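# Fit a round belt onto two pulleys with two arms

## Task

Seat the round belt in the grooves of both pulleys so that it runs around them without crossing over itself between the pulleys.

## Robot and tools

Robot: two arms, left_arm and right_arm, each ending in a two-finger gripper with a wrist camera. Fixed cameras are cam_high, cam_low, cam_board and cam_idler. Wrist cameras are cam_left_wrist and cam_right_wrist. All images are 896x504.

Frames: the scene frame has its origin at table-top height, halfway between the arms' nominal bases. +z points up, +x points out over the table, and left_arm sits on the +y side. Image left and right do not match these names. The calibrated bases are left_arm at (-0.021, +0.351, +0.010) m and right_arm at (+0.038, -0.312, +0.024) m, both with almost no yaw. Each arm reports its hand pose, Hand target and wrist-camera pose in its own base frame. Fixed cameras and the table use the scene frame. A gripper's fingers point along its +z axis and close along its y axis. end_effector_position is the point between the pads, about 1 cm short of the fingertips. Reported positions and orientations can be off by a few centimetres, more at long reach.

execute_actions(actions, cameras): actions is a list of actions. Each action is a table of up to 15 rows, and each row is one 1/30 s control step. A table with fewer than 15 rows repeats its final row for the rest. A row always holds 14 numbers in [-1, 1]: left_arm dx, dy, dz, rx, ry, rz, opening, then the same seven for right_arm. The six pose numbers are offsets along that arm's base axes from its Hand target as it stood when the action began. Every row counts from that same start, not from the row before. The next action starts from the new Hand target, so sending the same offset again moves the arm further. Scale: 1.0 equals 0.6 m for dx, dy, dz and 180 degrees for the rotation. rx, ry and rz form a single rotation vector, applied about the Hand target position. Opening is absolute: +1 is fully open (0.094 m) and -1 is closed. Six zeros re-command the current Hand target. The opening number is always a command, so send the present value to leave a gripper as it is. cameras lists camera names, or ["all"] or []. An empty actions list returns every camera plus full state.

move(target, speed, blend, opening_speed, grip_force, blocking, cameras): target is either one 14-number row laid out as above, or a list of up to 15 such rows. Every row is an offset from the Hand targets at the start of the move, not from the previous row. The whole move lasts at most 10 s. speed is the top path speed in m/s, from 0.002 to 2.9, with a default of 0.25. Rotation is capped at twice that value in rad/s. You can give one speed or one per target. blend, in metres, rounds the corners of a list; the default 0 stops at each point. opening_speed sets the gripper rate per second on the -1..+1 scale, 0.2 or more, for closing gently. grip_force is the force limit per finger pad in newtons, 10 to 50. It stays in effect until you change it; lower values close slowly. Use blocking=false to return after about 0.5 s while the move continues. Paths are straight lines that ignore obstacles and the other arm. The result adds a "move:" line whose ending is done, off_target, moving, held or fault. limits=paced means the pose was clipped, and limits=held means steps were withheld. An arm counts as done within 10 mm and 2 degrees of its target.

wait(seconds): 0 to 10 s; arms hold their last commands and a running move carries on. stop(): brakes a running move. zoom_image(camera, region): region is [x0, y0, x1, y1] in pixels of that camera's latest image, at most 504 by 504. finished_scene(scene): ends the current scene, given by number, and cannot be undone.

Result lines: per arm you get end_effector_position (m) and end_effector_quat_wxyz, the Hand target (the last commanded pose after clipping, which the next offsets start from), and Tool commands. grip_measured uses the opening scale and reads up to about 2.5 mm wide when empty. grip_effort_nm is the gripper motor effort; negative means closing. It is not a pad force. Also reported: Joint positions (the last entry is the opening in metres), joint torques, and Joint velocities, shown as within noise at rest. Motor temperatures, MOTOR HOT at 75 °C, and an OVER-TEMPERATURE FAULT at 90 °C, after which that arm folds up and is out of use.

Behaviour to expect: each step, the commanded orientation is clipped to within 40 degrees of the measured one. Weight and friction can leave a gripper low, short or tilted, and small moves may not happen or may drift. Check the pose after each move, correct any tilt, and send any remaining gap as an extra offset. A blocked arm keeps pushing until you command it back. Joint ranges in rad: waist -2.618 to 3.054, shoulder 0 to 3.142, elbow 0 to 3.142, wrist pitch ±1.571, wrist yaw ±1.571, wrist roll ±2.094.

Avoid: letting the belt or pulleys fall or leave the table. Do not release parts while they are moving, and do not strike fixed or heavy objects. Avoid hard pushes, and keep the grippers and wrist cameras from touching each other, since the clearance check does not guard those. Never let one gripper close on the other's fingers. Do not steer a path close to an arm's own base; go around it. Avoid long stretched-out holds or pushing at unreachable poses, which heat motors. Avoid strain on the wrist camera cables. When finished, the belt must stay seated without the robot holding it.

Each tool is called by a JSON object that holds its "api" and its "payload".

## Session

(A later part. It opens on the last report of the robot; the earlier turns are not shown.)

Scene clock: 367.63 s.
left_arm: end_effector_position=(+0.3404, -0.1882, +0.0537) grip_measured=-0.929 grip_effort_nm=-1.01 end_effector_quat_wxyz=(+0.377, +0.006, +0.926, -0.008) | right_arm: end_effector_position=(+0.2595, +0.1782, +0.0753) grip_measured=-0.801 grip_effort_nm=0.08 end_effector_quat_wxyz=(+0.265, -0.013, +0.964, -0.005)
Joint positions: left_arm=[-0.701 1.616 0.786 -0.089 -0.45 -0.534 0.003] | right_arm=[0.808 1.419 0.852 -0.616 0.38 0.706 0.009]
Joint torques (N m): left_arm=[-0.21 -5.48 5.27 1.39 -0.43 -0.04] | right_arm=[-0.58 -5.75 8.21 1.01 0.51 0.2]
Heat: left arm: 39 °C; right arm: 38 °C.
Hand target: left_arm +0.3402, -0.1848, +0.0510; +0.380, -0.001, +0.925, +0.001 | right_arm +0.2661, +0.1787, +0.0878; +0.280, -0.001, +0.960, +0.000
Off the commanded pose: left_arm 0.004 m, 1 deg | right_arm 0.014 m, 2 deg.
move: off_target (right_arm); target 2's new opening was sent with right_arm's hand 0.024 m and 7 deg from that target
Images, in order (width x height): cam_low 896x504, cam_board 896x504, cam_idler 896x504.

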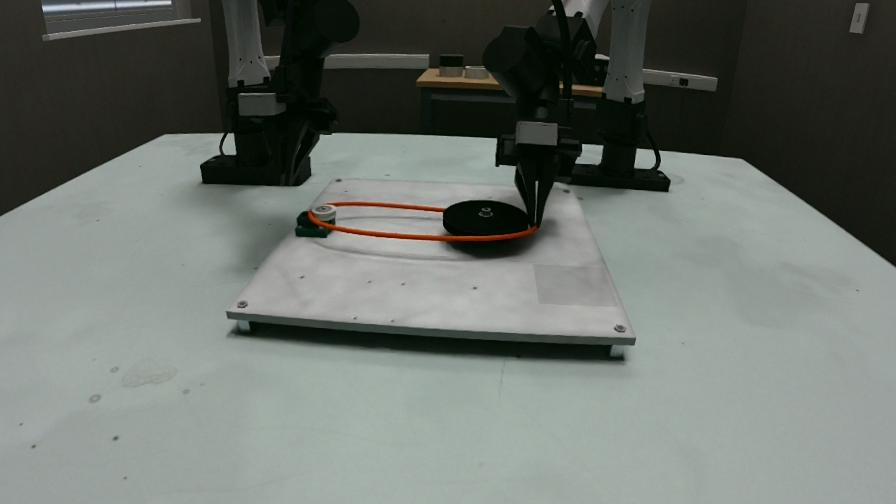

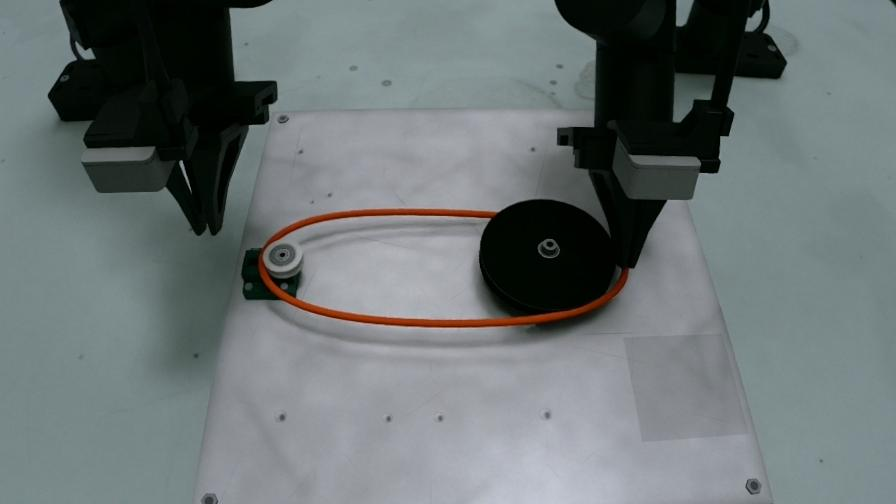

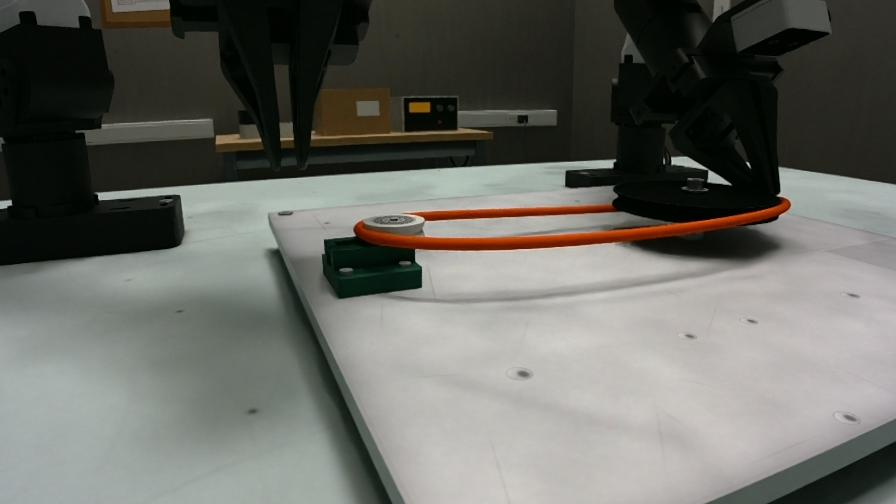

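{"api": "move", "payload": {"target": [[0,0.0,0,0,0,0,-1,-0.008,0.13,0.0,0,0.02,0,-1],[0,0.0,0,0,0,0,-1,-0.008,0.13,-0.085,0,0.02,0,-1],[0,0.0,0,0,0,0,-1,-0.008,0.075,-0.085,0,0.02,0,-1]], "speed": 0.1, "cameras": ["cam_idler","cam_board","cam_low"]}}

{"api": "zoom_image", "payload": {"camera": "cam_idler", "region": [420, 120, 880, 320]}}

{"api": "zoom_image", "payload": {"camera": "cam_low", "region": [280, 160, 600, 300]}}

Scene clock: 373.10 s.
left_arm: end_effector_position=(+0.3404, -0.1882, +0.0537) grip_measured=-0.929 grip_effort_nm=-1.01 end_effector_quat_wxyz=(+0.377, +0.006, +0.926, -0.008) | right_arm: end_effector_position=(+0.2603, +0.2404, +0.0368) grip_measured=-0.990 grip_effort_nm=-0.52 end_effector_quat_wxyz=(+0.247, -0.007, +0.969, +0.020)
Joint positions: left_arm=[-0.701 1.616 0.786 -0.089 -0.45 -0.534 0.003] | right_arm=[0.921 1.661 0.936 -0.492 0.362 0.84 0]
Joint torques (N m): left_arm=[-0.21 -5.48 5.29 1.4 -0.43 -0.04] | right_arm=[-1.94 -7.68 4.26 0.78 0.63 0.07]
Heat: left arm: 39 °C; right arm: 37 °C.
Hand target: left_arm +0.3403, -0.1849, +0.0511; +0.381, -0.001, +0.925, +0.001 | right_arm +0.2612, +0.2237, +0.0369; +0.250, -0.001, +0.968, +0.000
Off the commanded pose: left_arm 0.004 m, 1 deg | right_arm 0.017 m, 2 deg.
move: off_target (right_arm)
Images, in order (width x height): cam_low 896x504, cam_board 896x504, cam_idler 896x504.

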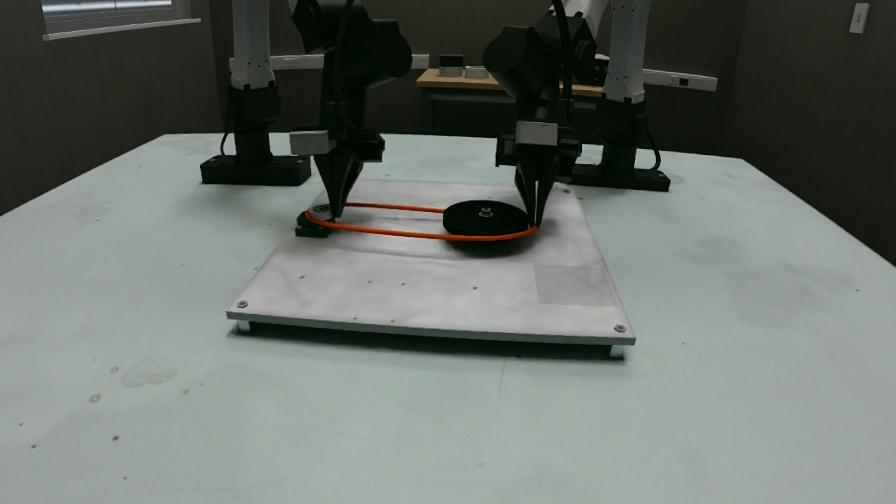

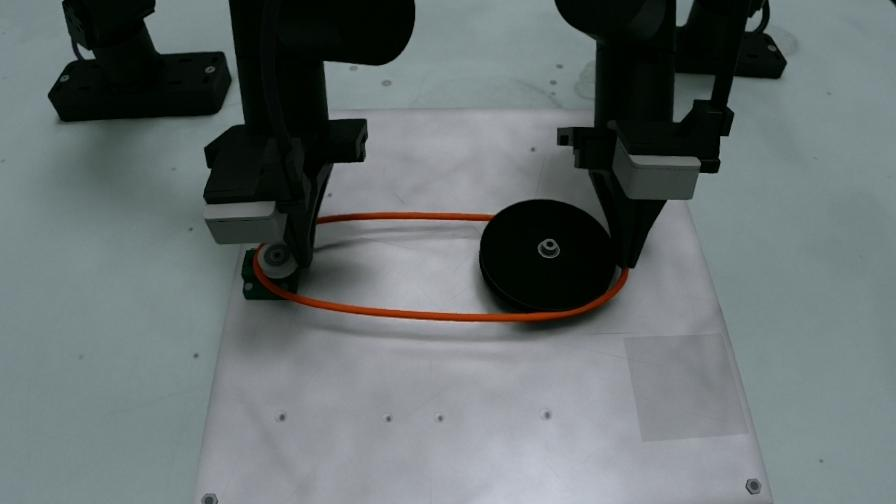

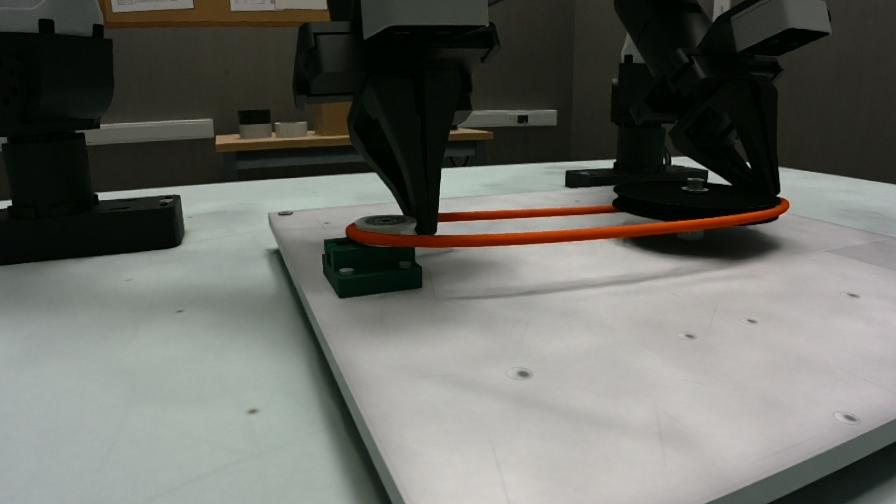

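Scaled by 1.096 from the camera's 896x504 image, which has a finer 1280x720 frame.

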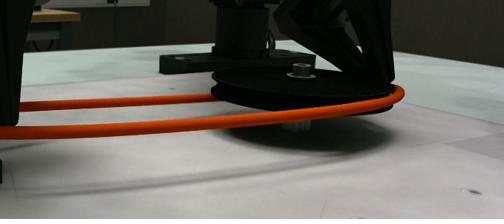

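Scaled by 1.575 from the camera's 896x504 image, which has a finer 1280x720 frame.

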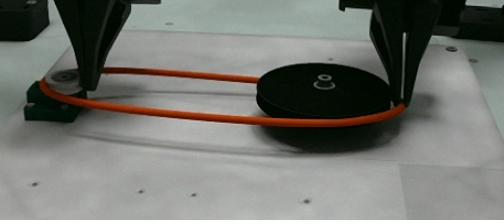

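{"api": "move", "payload": {"target": [[0,0.0,0,0,0,0,-1,0,-0.045,0.0,0,0,0,-1]], "speed": 0.07, "cameras": ["cam_idler","cam_board"]}}

{"api": "zoom_image", "payload": {"camera": "cam_idler", "region": [420, 120, 880, 320]}}

Scene clock: 374.73 s.
left_arm: end_effector_position=(+0.3404, -0.1882, +0.0537) grip_measured=-0.929 grip_effort_nm=-1.01 end_effector_quat_wxyz=(+0.377, +0.006, +0.926, -0.008) | right_arm: end_effector_position=(+0.2600, +0.2305, +0.0411) grip_measured=-0.990 grip_effort_nm=-0.52 end_effector_quat_wxyz=(+0.246, -0.014, +0.968, +0.053)
Joint positions: left_arm=[-0.701 1.616 0.786 -0.089 -0.45 -0.534 0.003] | right_arm=[0.873 1.579 0.857 -0.429 0.297 0.779 0]
Joint torques (N m): left_arm=[-0.21 -5.48 5.29 1.4 -0.43 -0.04] | right_arm=[-2.97 -6.68 4 0.55 1.01 0.05]
Heat: left arm: 39 °C; right arm: 37 °C.
Hand target: left_arm +0.3403, -0.1849, +0.0511; +0.381, -0.001, +0.925, +0.001 | right_arm +0.2612, +0.1968, +0.0369; +0.250, -0.001, +0.968, +0.000
Off the commanded pose: left_arm 0.004 m, 1 deg | right_arm 0.034 m, 6 deg.
move: off_target (right_arm)
Images, in order (width x height): cam_board 896x504, cam_idler 896x504.

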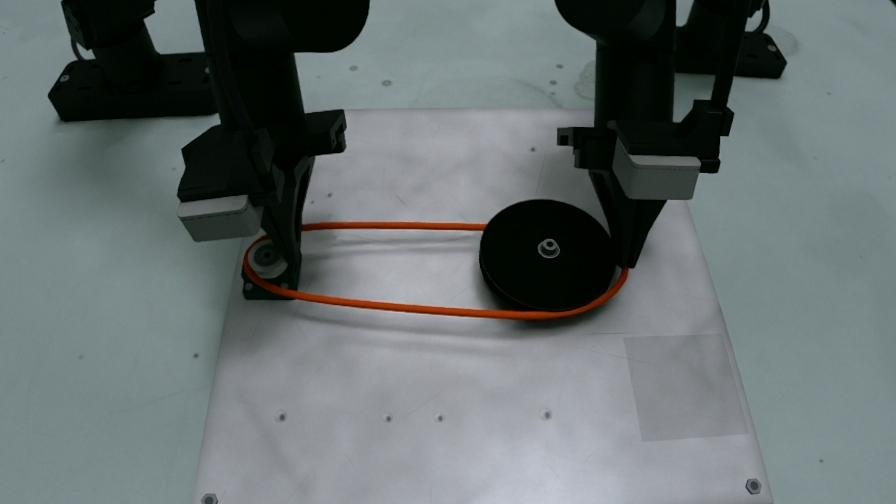

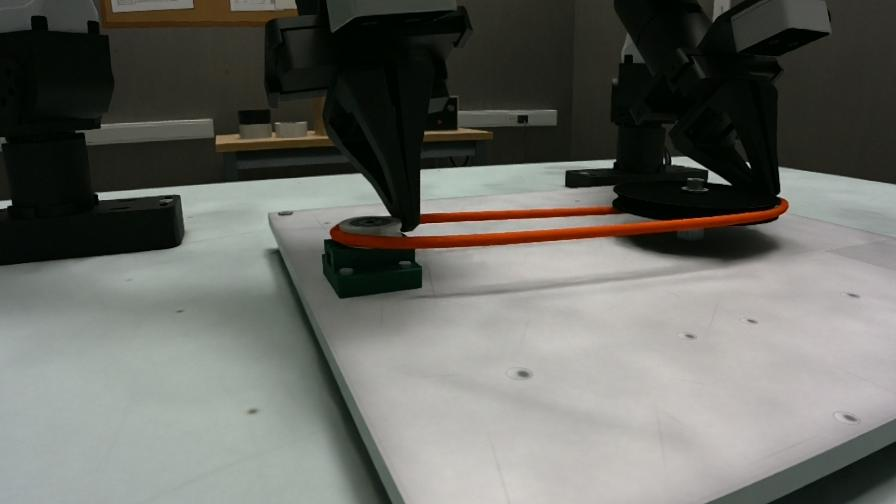

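Scaled by 1.096 from the camera's 896x504 image, which has a finer 1280x720 frame.

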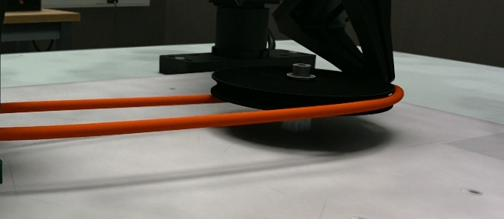

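{"api": "zoom_image", "payload": {"camera": "cam_idler", "region": [300, 190, 480, 290]}}

{"api": "zoom_image", "payload": {"camera": "cam_idler", "region": [580, 160, 820, 290]}}

{"api": "zoom_image", "payload": {"camera": "cam_low", "region": [420, 180, 560, 260]}}

Scaled by 2.800 from the camera's 896x504 image, which has a finer 1280x720 frame.

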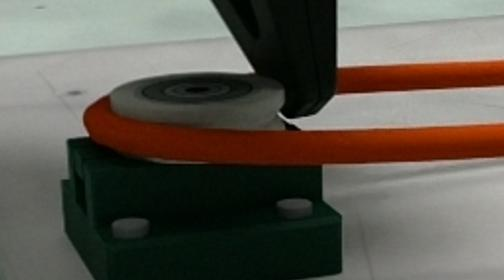

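Scaled by 2.100 from the camera's 896x504 image, which has a finer 1280x720 frame.

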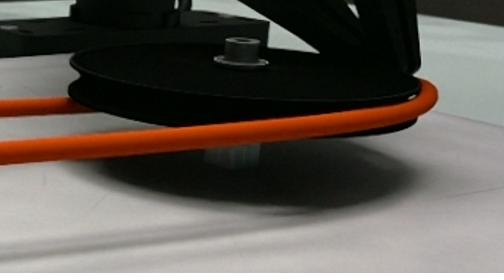

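This scene's latest camera images include none from cam_low. They are from: cam_board, cam_idler. cam_low's image comes with the result of a call that names it in "cameras".

{"api": "move", "payload": {"target": [[0,0.005,0.03,0,-0.04,0,-1,0,0.08,-0.01,0,0,0,-1],[0,-0.005,0.012,0,-0.04,0,-1,0,0.08,-0.01,0,0,0,-1],[0,-0.008,0.012,0,-0.04,0,-1,0,0.0,-0.01,0,0,0,-1]], "speed": 0.07, "cameras": ["cam_idler","cam_board","cam_low"]}}

{"api": "zoom_image", "payload": {"camera": "cam_idler", "region": [580, 160, 820, 290]}}

{"api": "zoom_image", "payload": {"camera": "cam_low", "region": [420, 180, 560, 260]}}

Scene clock: 379.03 s.
left_arm: end_effector_position=(+0.3376, -0.1889, +0.0553) grip_measured=-0.929 grip_effort_nm=-1.01 end_effector_quat_wxyz=(+0.424, +0.005, +0.906, -0.002) | right_arm: end_effector_position=(+0.2611, +0.2334, +0.0369) grip_measured=-0.990 grip_effort_nm=-0.52 end_effector_quat_wxyz=(+0.249, -0.014, +0.967, +0.059)
Joint positions: left_arm=[-0.743 1.605 0.702 0.06 -0.54 -0.523 0.003] | right_arm=[0.874 1.59 0.845 -0.393 0.295 0.779 0]
Joint torques (N m): left_arm=[-0.64 -5.35 5.37 1.71 -0.5 0.06] | right_arm=[-3.14 -6.83 3.86 0.45 1.02 -0.01]
Heat: left arm: 39 °C; right arm: 38 °C.
Hand target: left_arm +0.3402, -0.1896, +0.0581; +0.438, -0.001, +0.899, +0.001 | right_arm +0.2613, +0.1967, +0.0309; +0.250, -0.001, +0.968, +0.000
Off the commanded pose: left_arm 0.004 m, 2 deg | right_arm 0.037 m, 7 deg.
move: off_target (right_arm)
Images, in order (width x height): cam_low 896x504, cam_board 896x504, cam_idler 896x504.

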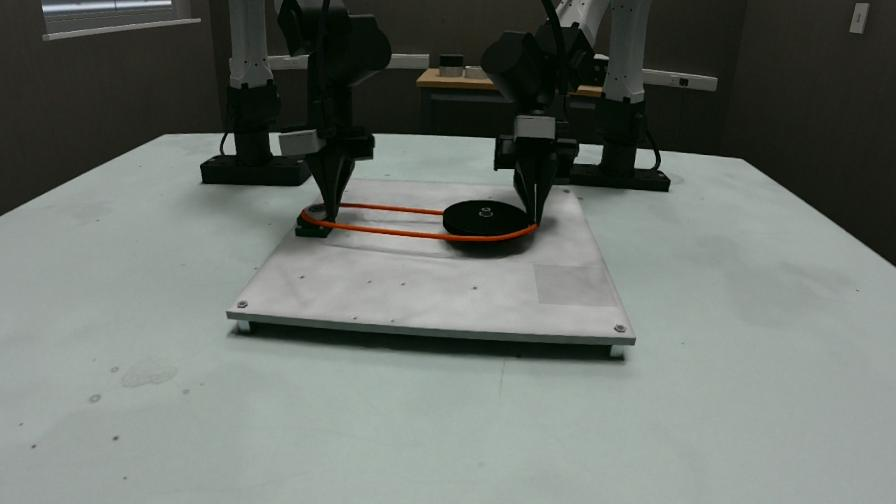

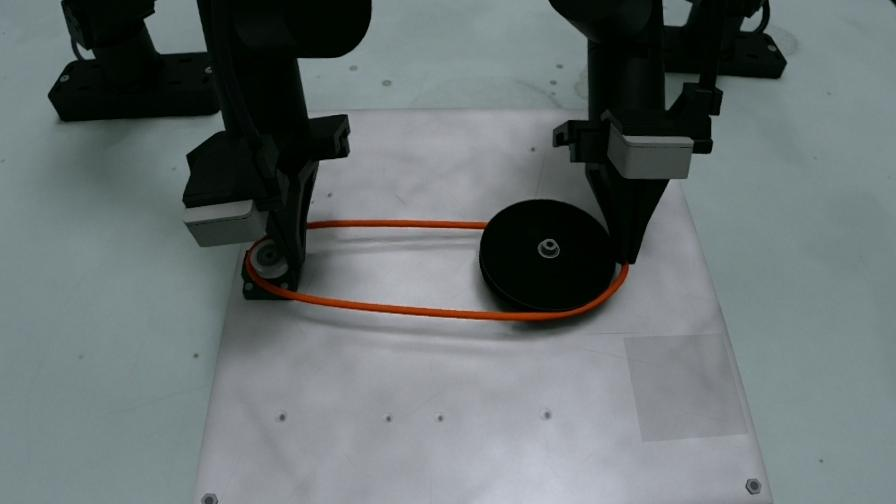

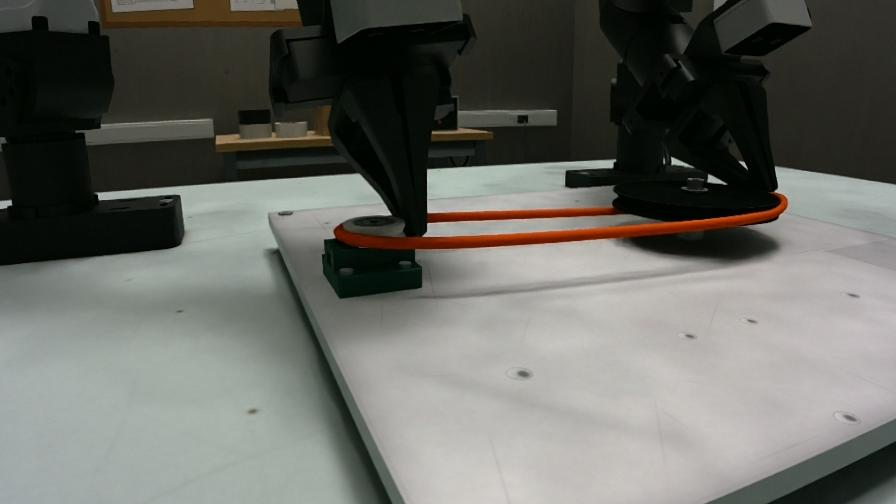

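Scaled by 2.100 from the camera's 896x504 image, which has a finer 1280x720 frame.

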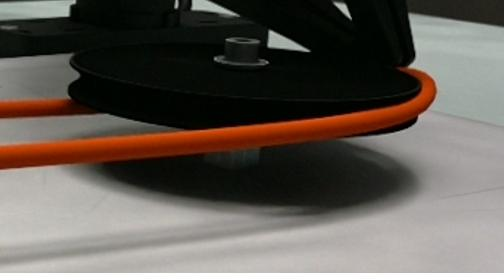

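Scaled by 3.600 from the camera's 896x504 image, which has a finer 1280x720 frame.

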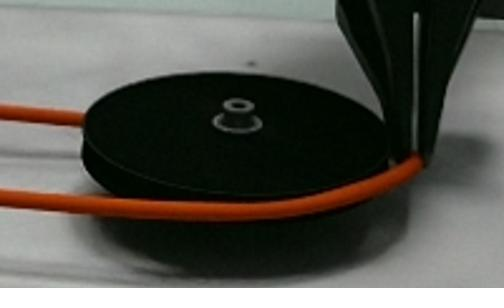

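{"api": "move", "payload": {"target": [[0,0.01,0.05,0,0,0,-1,0,0.09,0.0,0,0,0,-1],[0,-0.005,0.03,0,0,0,-1,0,0.09,0.0,0,0,0,-1],[0,-0.005,0.025,0,0,0,-1,0,-0.0,0.0,0,0,0,-1]], "speed": 0.07, "cameras": ["cam_idler","cam_board","cam_low"]}}

{"api": "zoom_image", "payload": {"camera": "cam_idler", "region": [580, 160, 820, 290]}}

{"api": "zoom_image", "payload": {"camera": "cam_low", "region": [420, 180, 560, 260]}}

Scene clock: 383.03 s.
left_arm: end_effector_position=(+0.3296, -0.1891, +0.0588) grip_measured=-0.929 grip_effort_nm=-1.01 end_effector_quat_wxyz=(+0.413, +0.014, +0.911, +0.000) | right_arm: end_effector_position=(+0.2605, +0.2343, +0.0365) grip_measured=-0.990 grip_effort_nm=-0.52 end_effector_quat_wxyz=(+0.248, -0.016, +0.967, +0.060)
Joint positions: left_arm=[-0.755 1.573 0.708 -0.006 -0.532 -0.525 0.003] | right_arm=[0.876 1.591 0.845 -0.392 0.291 0.778 0]
Joint torques (N m): left_arm=[-0.31 -5.49 8.17 1.56 -0.65 0] | right_arm=[-3.25 -7.08 3.89 0.45 1.14 0.04]
Heat: left arm: 40 °C; right arm: 38 °C.
Hand target: left_arm +0.3403, -0.1926, +0.0732; +0.438, -0.001, +0.899, +0.001 | right_arm +0.2612, +0.1967, +0.0309; +0.250, -0.001, +0.968, +0.000
Off the commanded pose: left_arm 0.018 m, 4 deg | right_arm 0.038 m, 7 deg.
move: off_target (left_arm, right_arm)
Images, in order (width x height): cam_low 896x504, cam_board 896x504, cam_idler 896x504.

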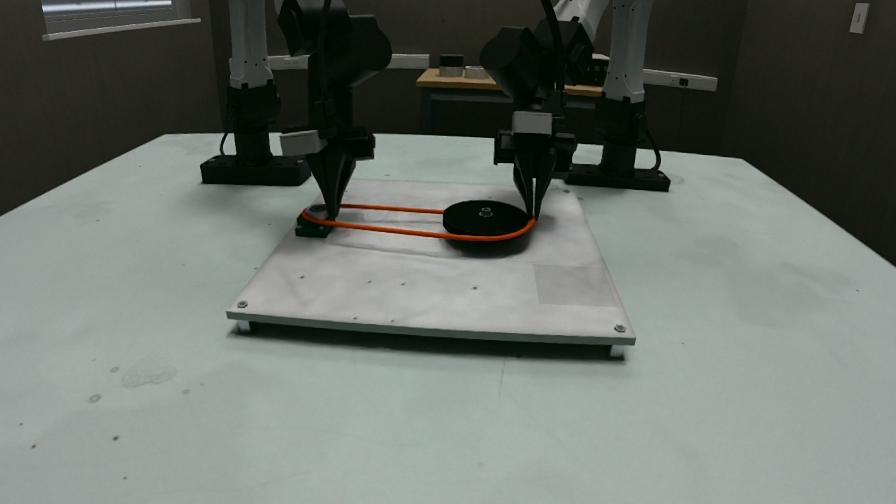

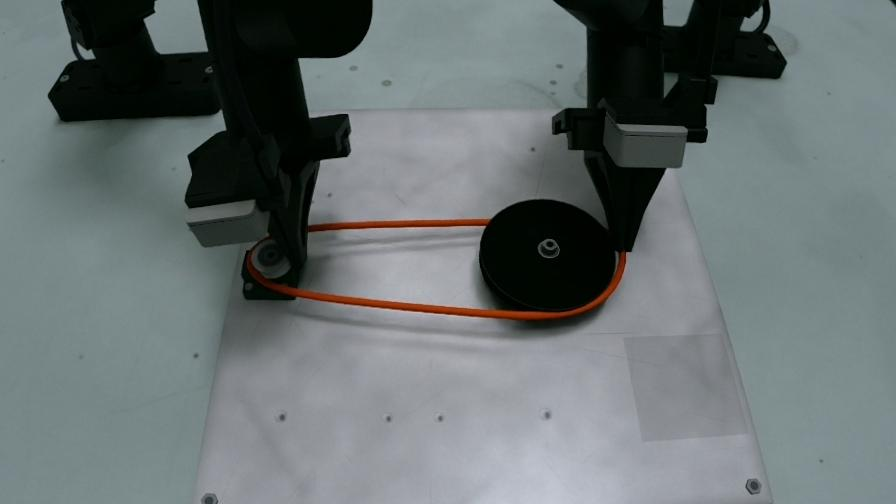

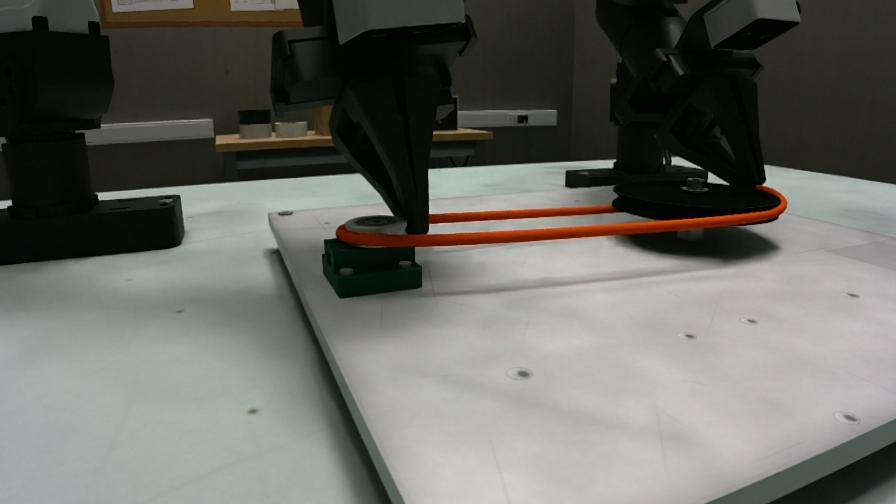

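Scaled by 2.100 from the camera's 896x504 image, which has a finer 1280x720 frame.

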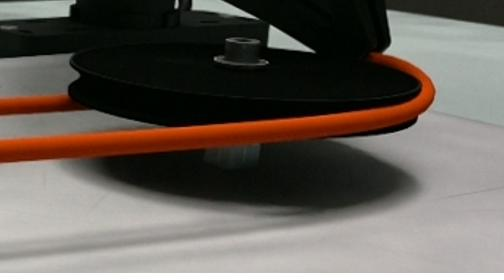

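Scaled by 3.600 from the camera's 896x504 image, which has a finer 1280x720 frame.

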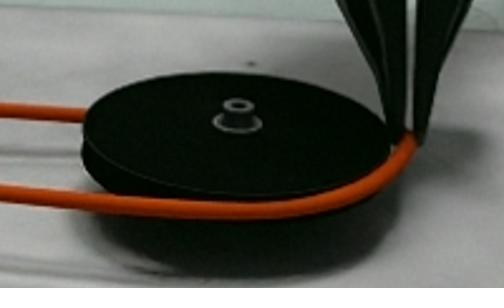

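{"api": "move", "payload": {"target": [[0,-0.005,0,0,0,0,-1,0,0.06,0.0,0,0,0,-1],[0,-0.005,0,0,0,0,-1,0,0.06,0.11,0,0,0,-0.5],[0,-0.005,0,0,0,0,-1,0.09,0.235,0.1,-0.126,0.126,0.488,-0.5]], "speed": 0.2, "cameras": ["cam_idler","cam_board","cam_right_wrist"]}}

{"api": "zoom_image", "payload": {"camera": "cam_idler", "region": [580, 160, 820, 290]}}

Scene clock: 393.27 s.
left_arm: end_effector_position=(+0.3290, -0.1892, +0.0577) grip_measured=-0.929 grip_effort_nm=-1.01 end_effector_quat_wxyz=(+0.414, +0.014, +0.910, +0.004) | right_arm: end_effector_position=(+0.3159, +0.3345, +0.0925) grip_measured=-0.502 grip_effort_nm=0.11 end_effector_quat_wxyz=(-0.004, +0.704, -0.710, +0.008)
Joint positions: left_arm=[-0.761 1.578 0.708 -0.006 -0.543 -0.53 0.003] | right_arm=[0.82 2.374 2.308 -1.498 0.016 -0.743 0.023]
Joint torques (N m): left_arm=[-0.53 -5.33 8.87 1.51 -0.59 -0.02] | right_arm=[-0.32 -9.48 8.05 0.15 -0.17 0]
Heat: left arm: 41 °C; right arm: 38 °C.
Hand target: left_arm +0.3402, -0.1956, +0.0732; +0.438, -0.001, +0.899, +0.001 | right_arm +0.3153, +0.3377, +0.0909; +0.000, +0.707, -0.707, +0.000
Off the commanded pose: left_arm 0.020 m, 3 deg | right_arm 0.004 m, 1 deg.
move: off_target (left_arm); target 2's new opening was sent with right_arm's hand 0.012 m and 2 deg from that target
camera_calibration:
cam_right_wrist: T_world_to_cam=[[0.999791, -0.00659761, 0.0193626, -0.313356], [-0.014193, -0.905383, 0.424358, 0.306908], [0.0147308, -0.424544, -0.905287, 0.312023], [0, 0, 0, 1]] pos_world=[0.31305, 0.408269, 0.158299]
Images, in order (width x height): cam_board 896x504, cam_idler 896x504, cam_right_wrist 896x504.

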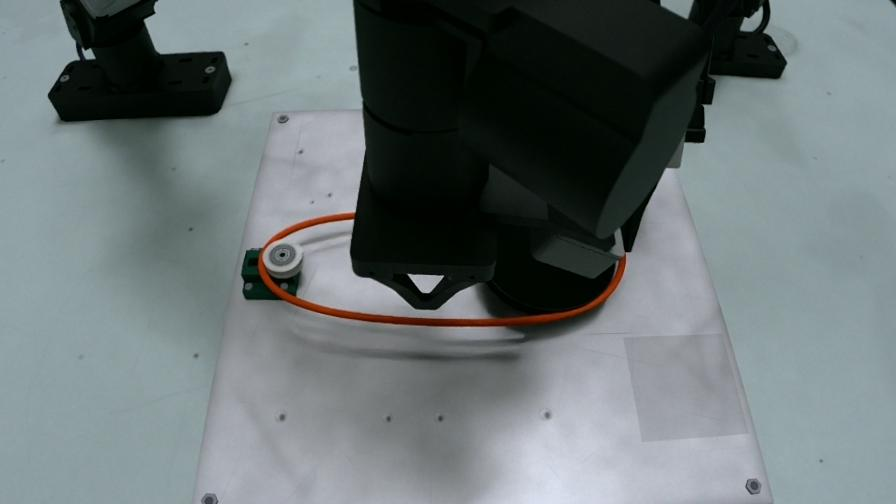

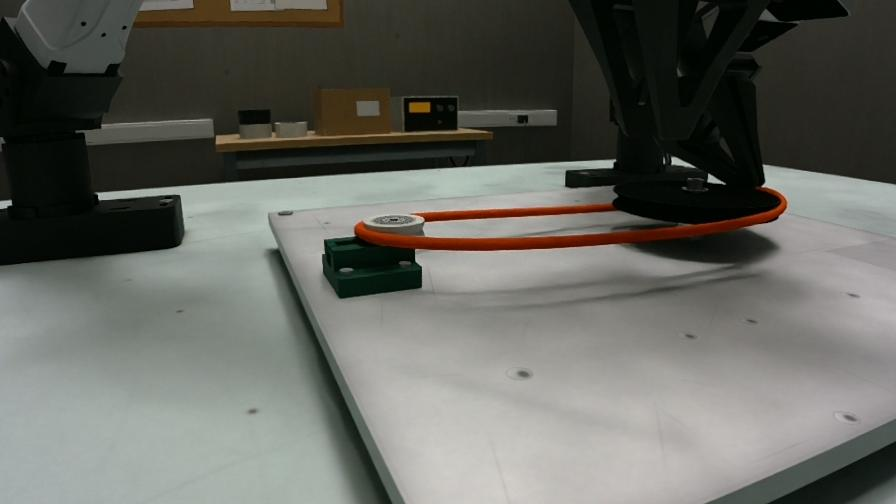

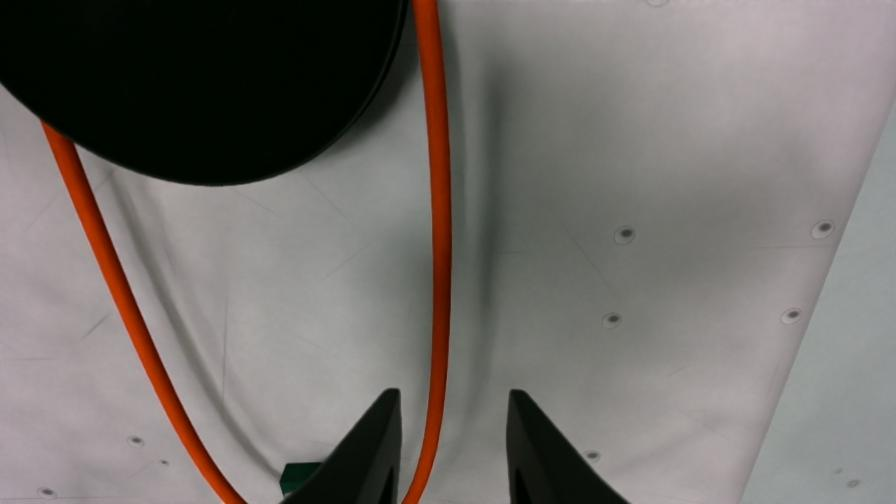

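Scaled by 2.100 from the camera's 896x504 image, which has a finer 1280x720 frame.

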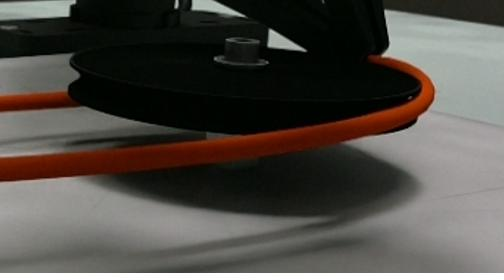

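{"api": "move", "payload": {"target": [[0,-0.005,0,0,0,0,-1,0.002,0,-0.097,0,0,0,-0.5],[0,-0.005,0,0,0,0,-1,0.002,0,-0.097,0,0,0,-1],[0,-0.005,0,0,0,0,-1,0.0,0.0,-0.07,0,0,0,-1],[0,-0.005,0,0,0,0,-1,0.0,-0.05,-0.065,0,0,0,-1]], "speed": 0.1, "opening_speed": 1, "cameras": ["cam_idler","cam_board","cam_low","cam_right_wrist"]}}

{"api": "zoom_image", "payload": {"camera": "cam_idler", "region": [580, 160, 820, 290]}}

{"api": "zoom_image", "payload": {"camera": "cam_low", "region": [420, 180, 560, 260]}}

Scene clock: 398.57 s.
left_arm: end_effector_position=(+0.3315, -0.1901, +0.0589) grip_measured=-0.929 grip_effort_nm=-1.01 end_effector_quat_wxyz=(+0.418, +0.010, +0.908, +0.009) | right_arm: end_effector_position=(+0.3134, +0.3305, +0.0427) grip_measured=-0.908 grip_effort_nm=-1.01 end_effector_quat_wxyz=(-0.016, +0.713, -0.701, -0.018)
Joint positions: left_arm=[-0.765 1.59 0.721 -0.007 -0.561 -0.535 0.003] | right_arm=[0.798 2.3 1.981 -1.219 -0.036 -0.788 0.004]
Joint torques (N m): left_arm=[-0.79 -5.67 8.64 1.47 -0.45 -0.04] | right_arm=[-2.47 -13.49 4.68 -0.11 0.32 -0.01]
Heat: left arm: 41 °C; right arm: 40 °C.
Hand target: left_arm +0.3402, -0.1986, +0.0731; +0.438, -0.001, +0.899, +0.001 | right_arm +0.3152, +0.3079, +0.0520; +0.000, +0.707, -0.707, +0.000
Off the commanded pose: left_arm 0.019 m, 3 deg | right_arm 0.025 m, 3 deg.
move: off_target (left_arm, right_arm)
camera_calibration:
cam_right_wrist: T_world_to_cam=[[0.999859, 0.0167811, 0.000646387, -0.316902], [0.0153187, -0.927147, 0.374385, 0.324393], [0.0068819, -0.374323, -0.927273, 0.252157], [0, 0, 0, 1]] pos_world=[0.310153, 0.400466, 0.112575]
Images, in order (width x height): cam_low 896x504, cam_board 896x504, cam_idler 896x504, cam_right_wrist 896x504.

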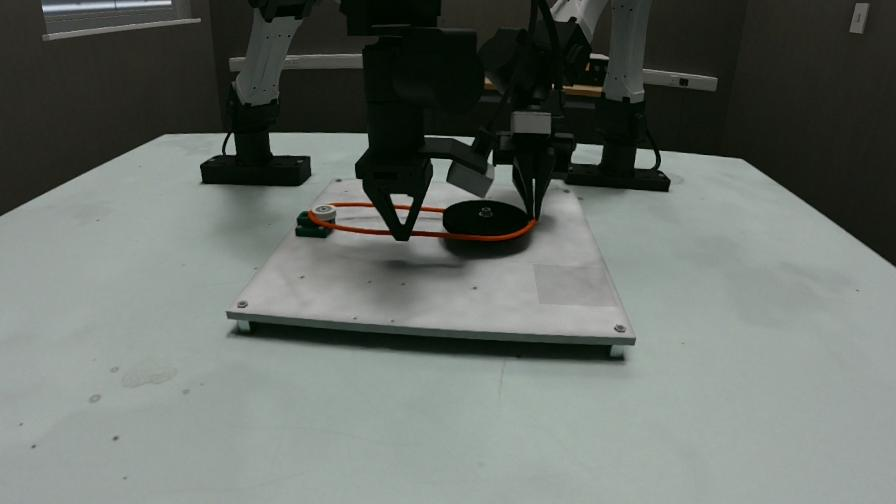

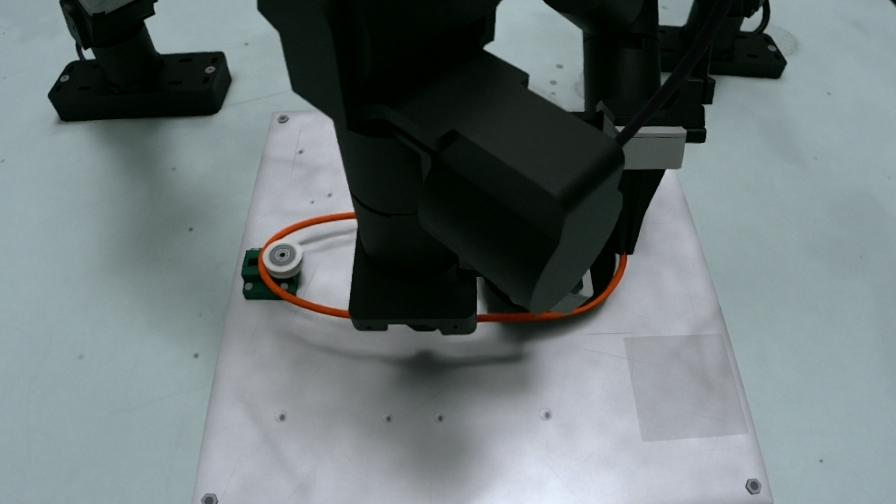

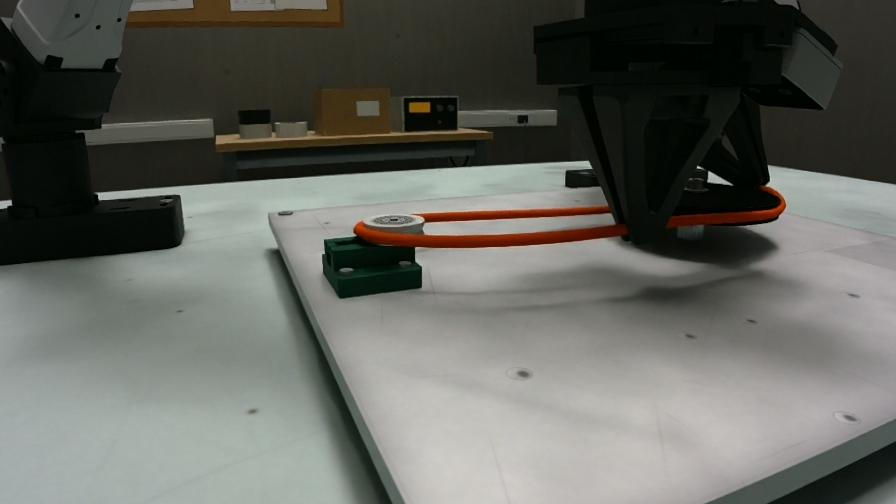

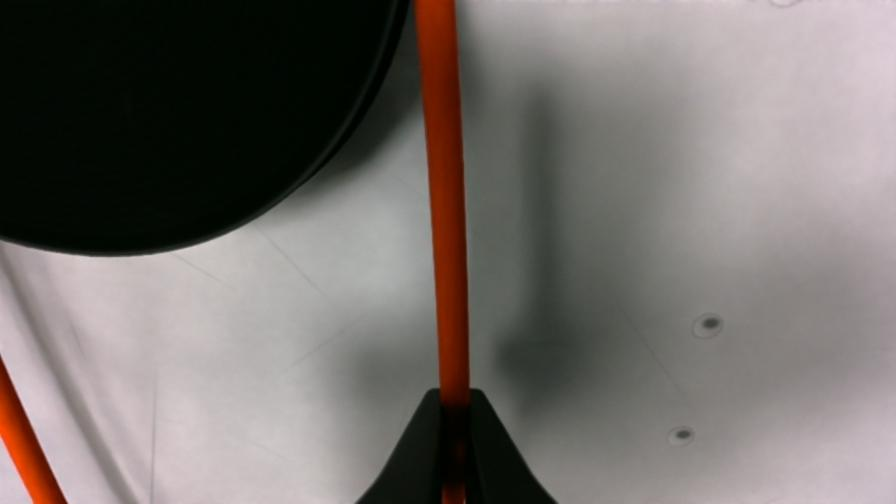

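Scaled by 2.100 from the camera's 896x504 image, which has a finer 1280x720 frame.

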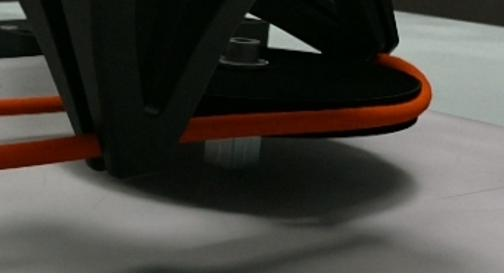

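Scaled by 3.600 from the camera's 896x504 image, which has a finer 1280x720 frame.

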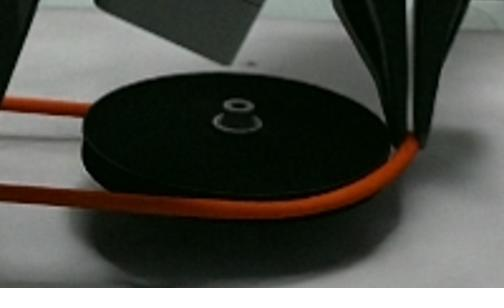

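{"api": "move", "payload": {"target": [[0,0.01,-0.022,0,0,0,-1,0.0,-0.025,0.012,0,0,0,-1]], "speed": 0.05, "cameras": ["cam_idler","cam_low","cam_left_wrist"]}}

{"api": "zoom_image", "payload": {"camera": "cam_idler", "region": [580, 160, 820, 290]}}

{"api": "zoom_image", "payload": {"camera": "cam_low", "region": [420, 180, 560, 260]}}

Scene clock: 401.10 s.
left_arm: end_effector_position=(+0.3388, -0.1902, +0.0598) grip_measured=-0.930 grip_effort_nm=-1.01 end_effector_quat_wxyz=(+0.430, +0.001, +0.903, +0.008) | right_arm: end_effector_position=(+0.3134, +0.3238, +0.0483) grip_measured=-0.908 grip_effort_nm=-1.01 end_effector_quat_wxyz=(-0.024, +0.715, -0.698, -0.026)
Joint positions: left_arm=[-0.757 1.61 0.721 0.041 -0.574 -0.533 0.003] | right_arm=[0.781 2.258 1.93 -1.196 -0.053 -0.812 0.004]
Joint torques (N m): left_arm=[-0.13 -5.57 4.92 1.74 -0.2 0.11] | right_arm=[-2.96 -13.85 4.53 -0.32 0.53 -0.01]
Heat: left arm: 41 °C; right arm: 40 °C.
Hand target: left_arm +0.3402, -0.1927, +0.0600; +0.438, -0.001, +0.899, +0.001 | right_arm +0.3152, +0.2928, +0.0591; +0.000, +0.707, -0.707, +0.000
Off the commanded pose: left_arm 0.003 m, 1 deg | right_arm 0.033 m, 4 deg.
move: off_target (right_arm)
camera_calibration:
cam_left_wrist: T_world_to_cam=[[0.00689593, -0.999833, -0.0169179, -0.192583], [-0.891721, 0.00150775, -0.452583, 0.370458], [0.452533, 0.018207, -0.891562, -0.0101851], [0, 0, 0, 1]] pos_world=[0.336282, -0.192924, 0.155324]
Images, in order (width x height): cam_low 896x504, cam_idler 896x504, cam_left_wrist 896x504.

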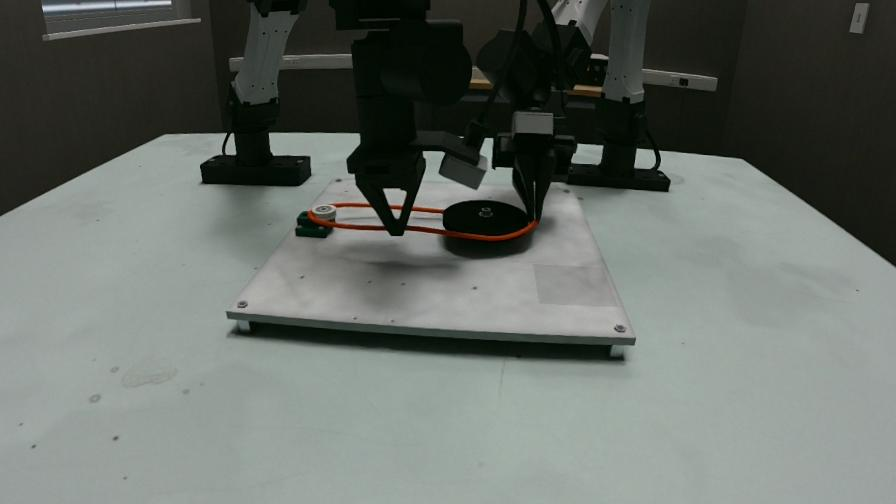

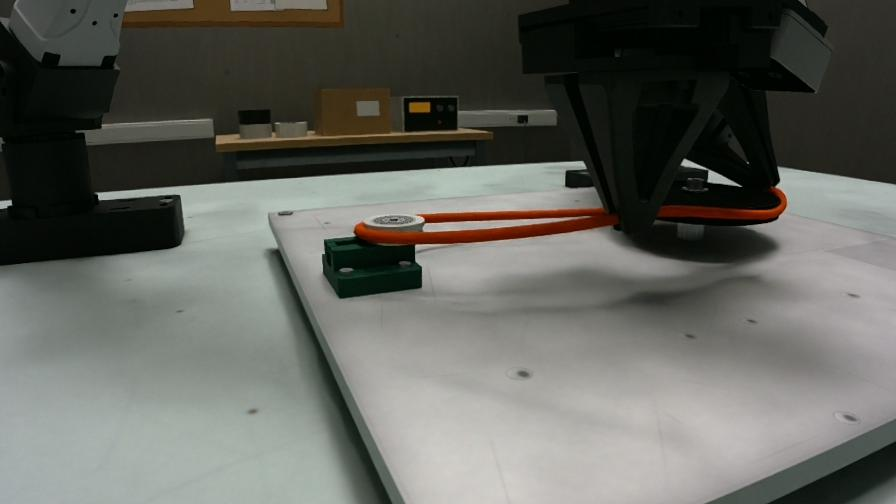

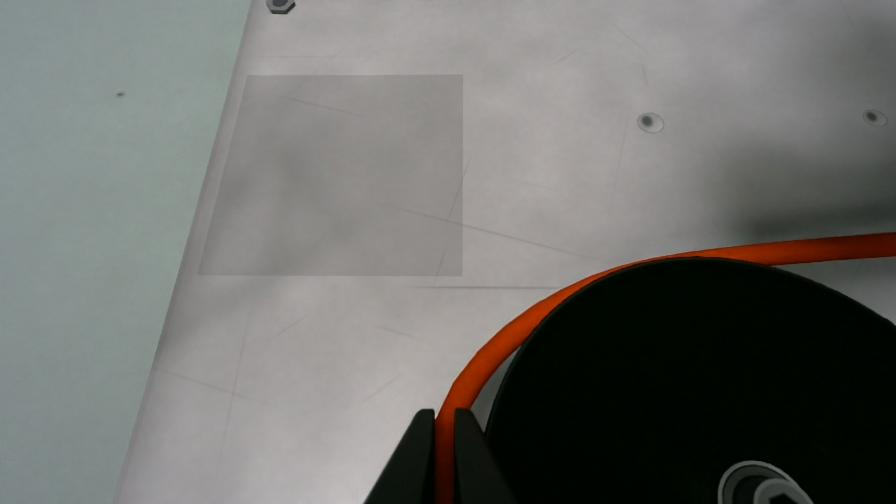

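Scaled by 2.100 from the camera's 896x504 image, which has a finer 1280x720 frame.

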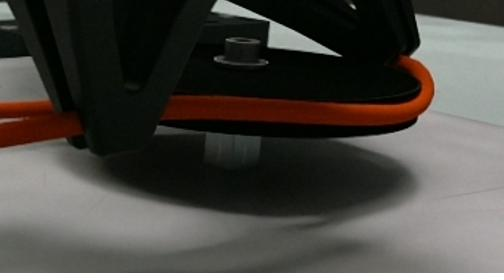

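Scaled by 3.600 from the camera's 896x504 image, which has a finer 1280x720 frame.

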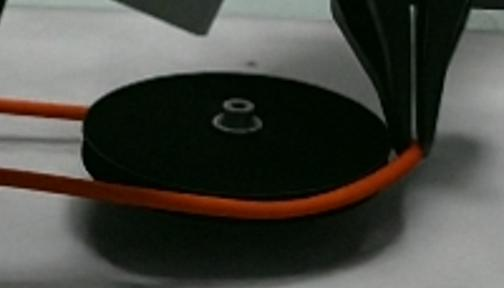

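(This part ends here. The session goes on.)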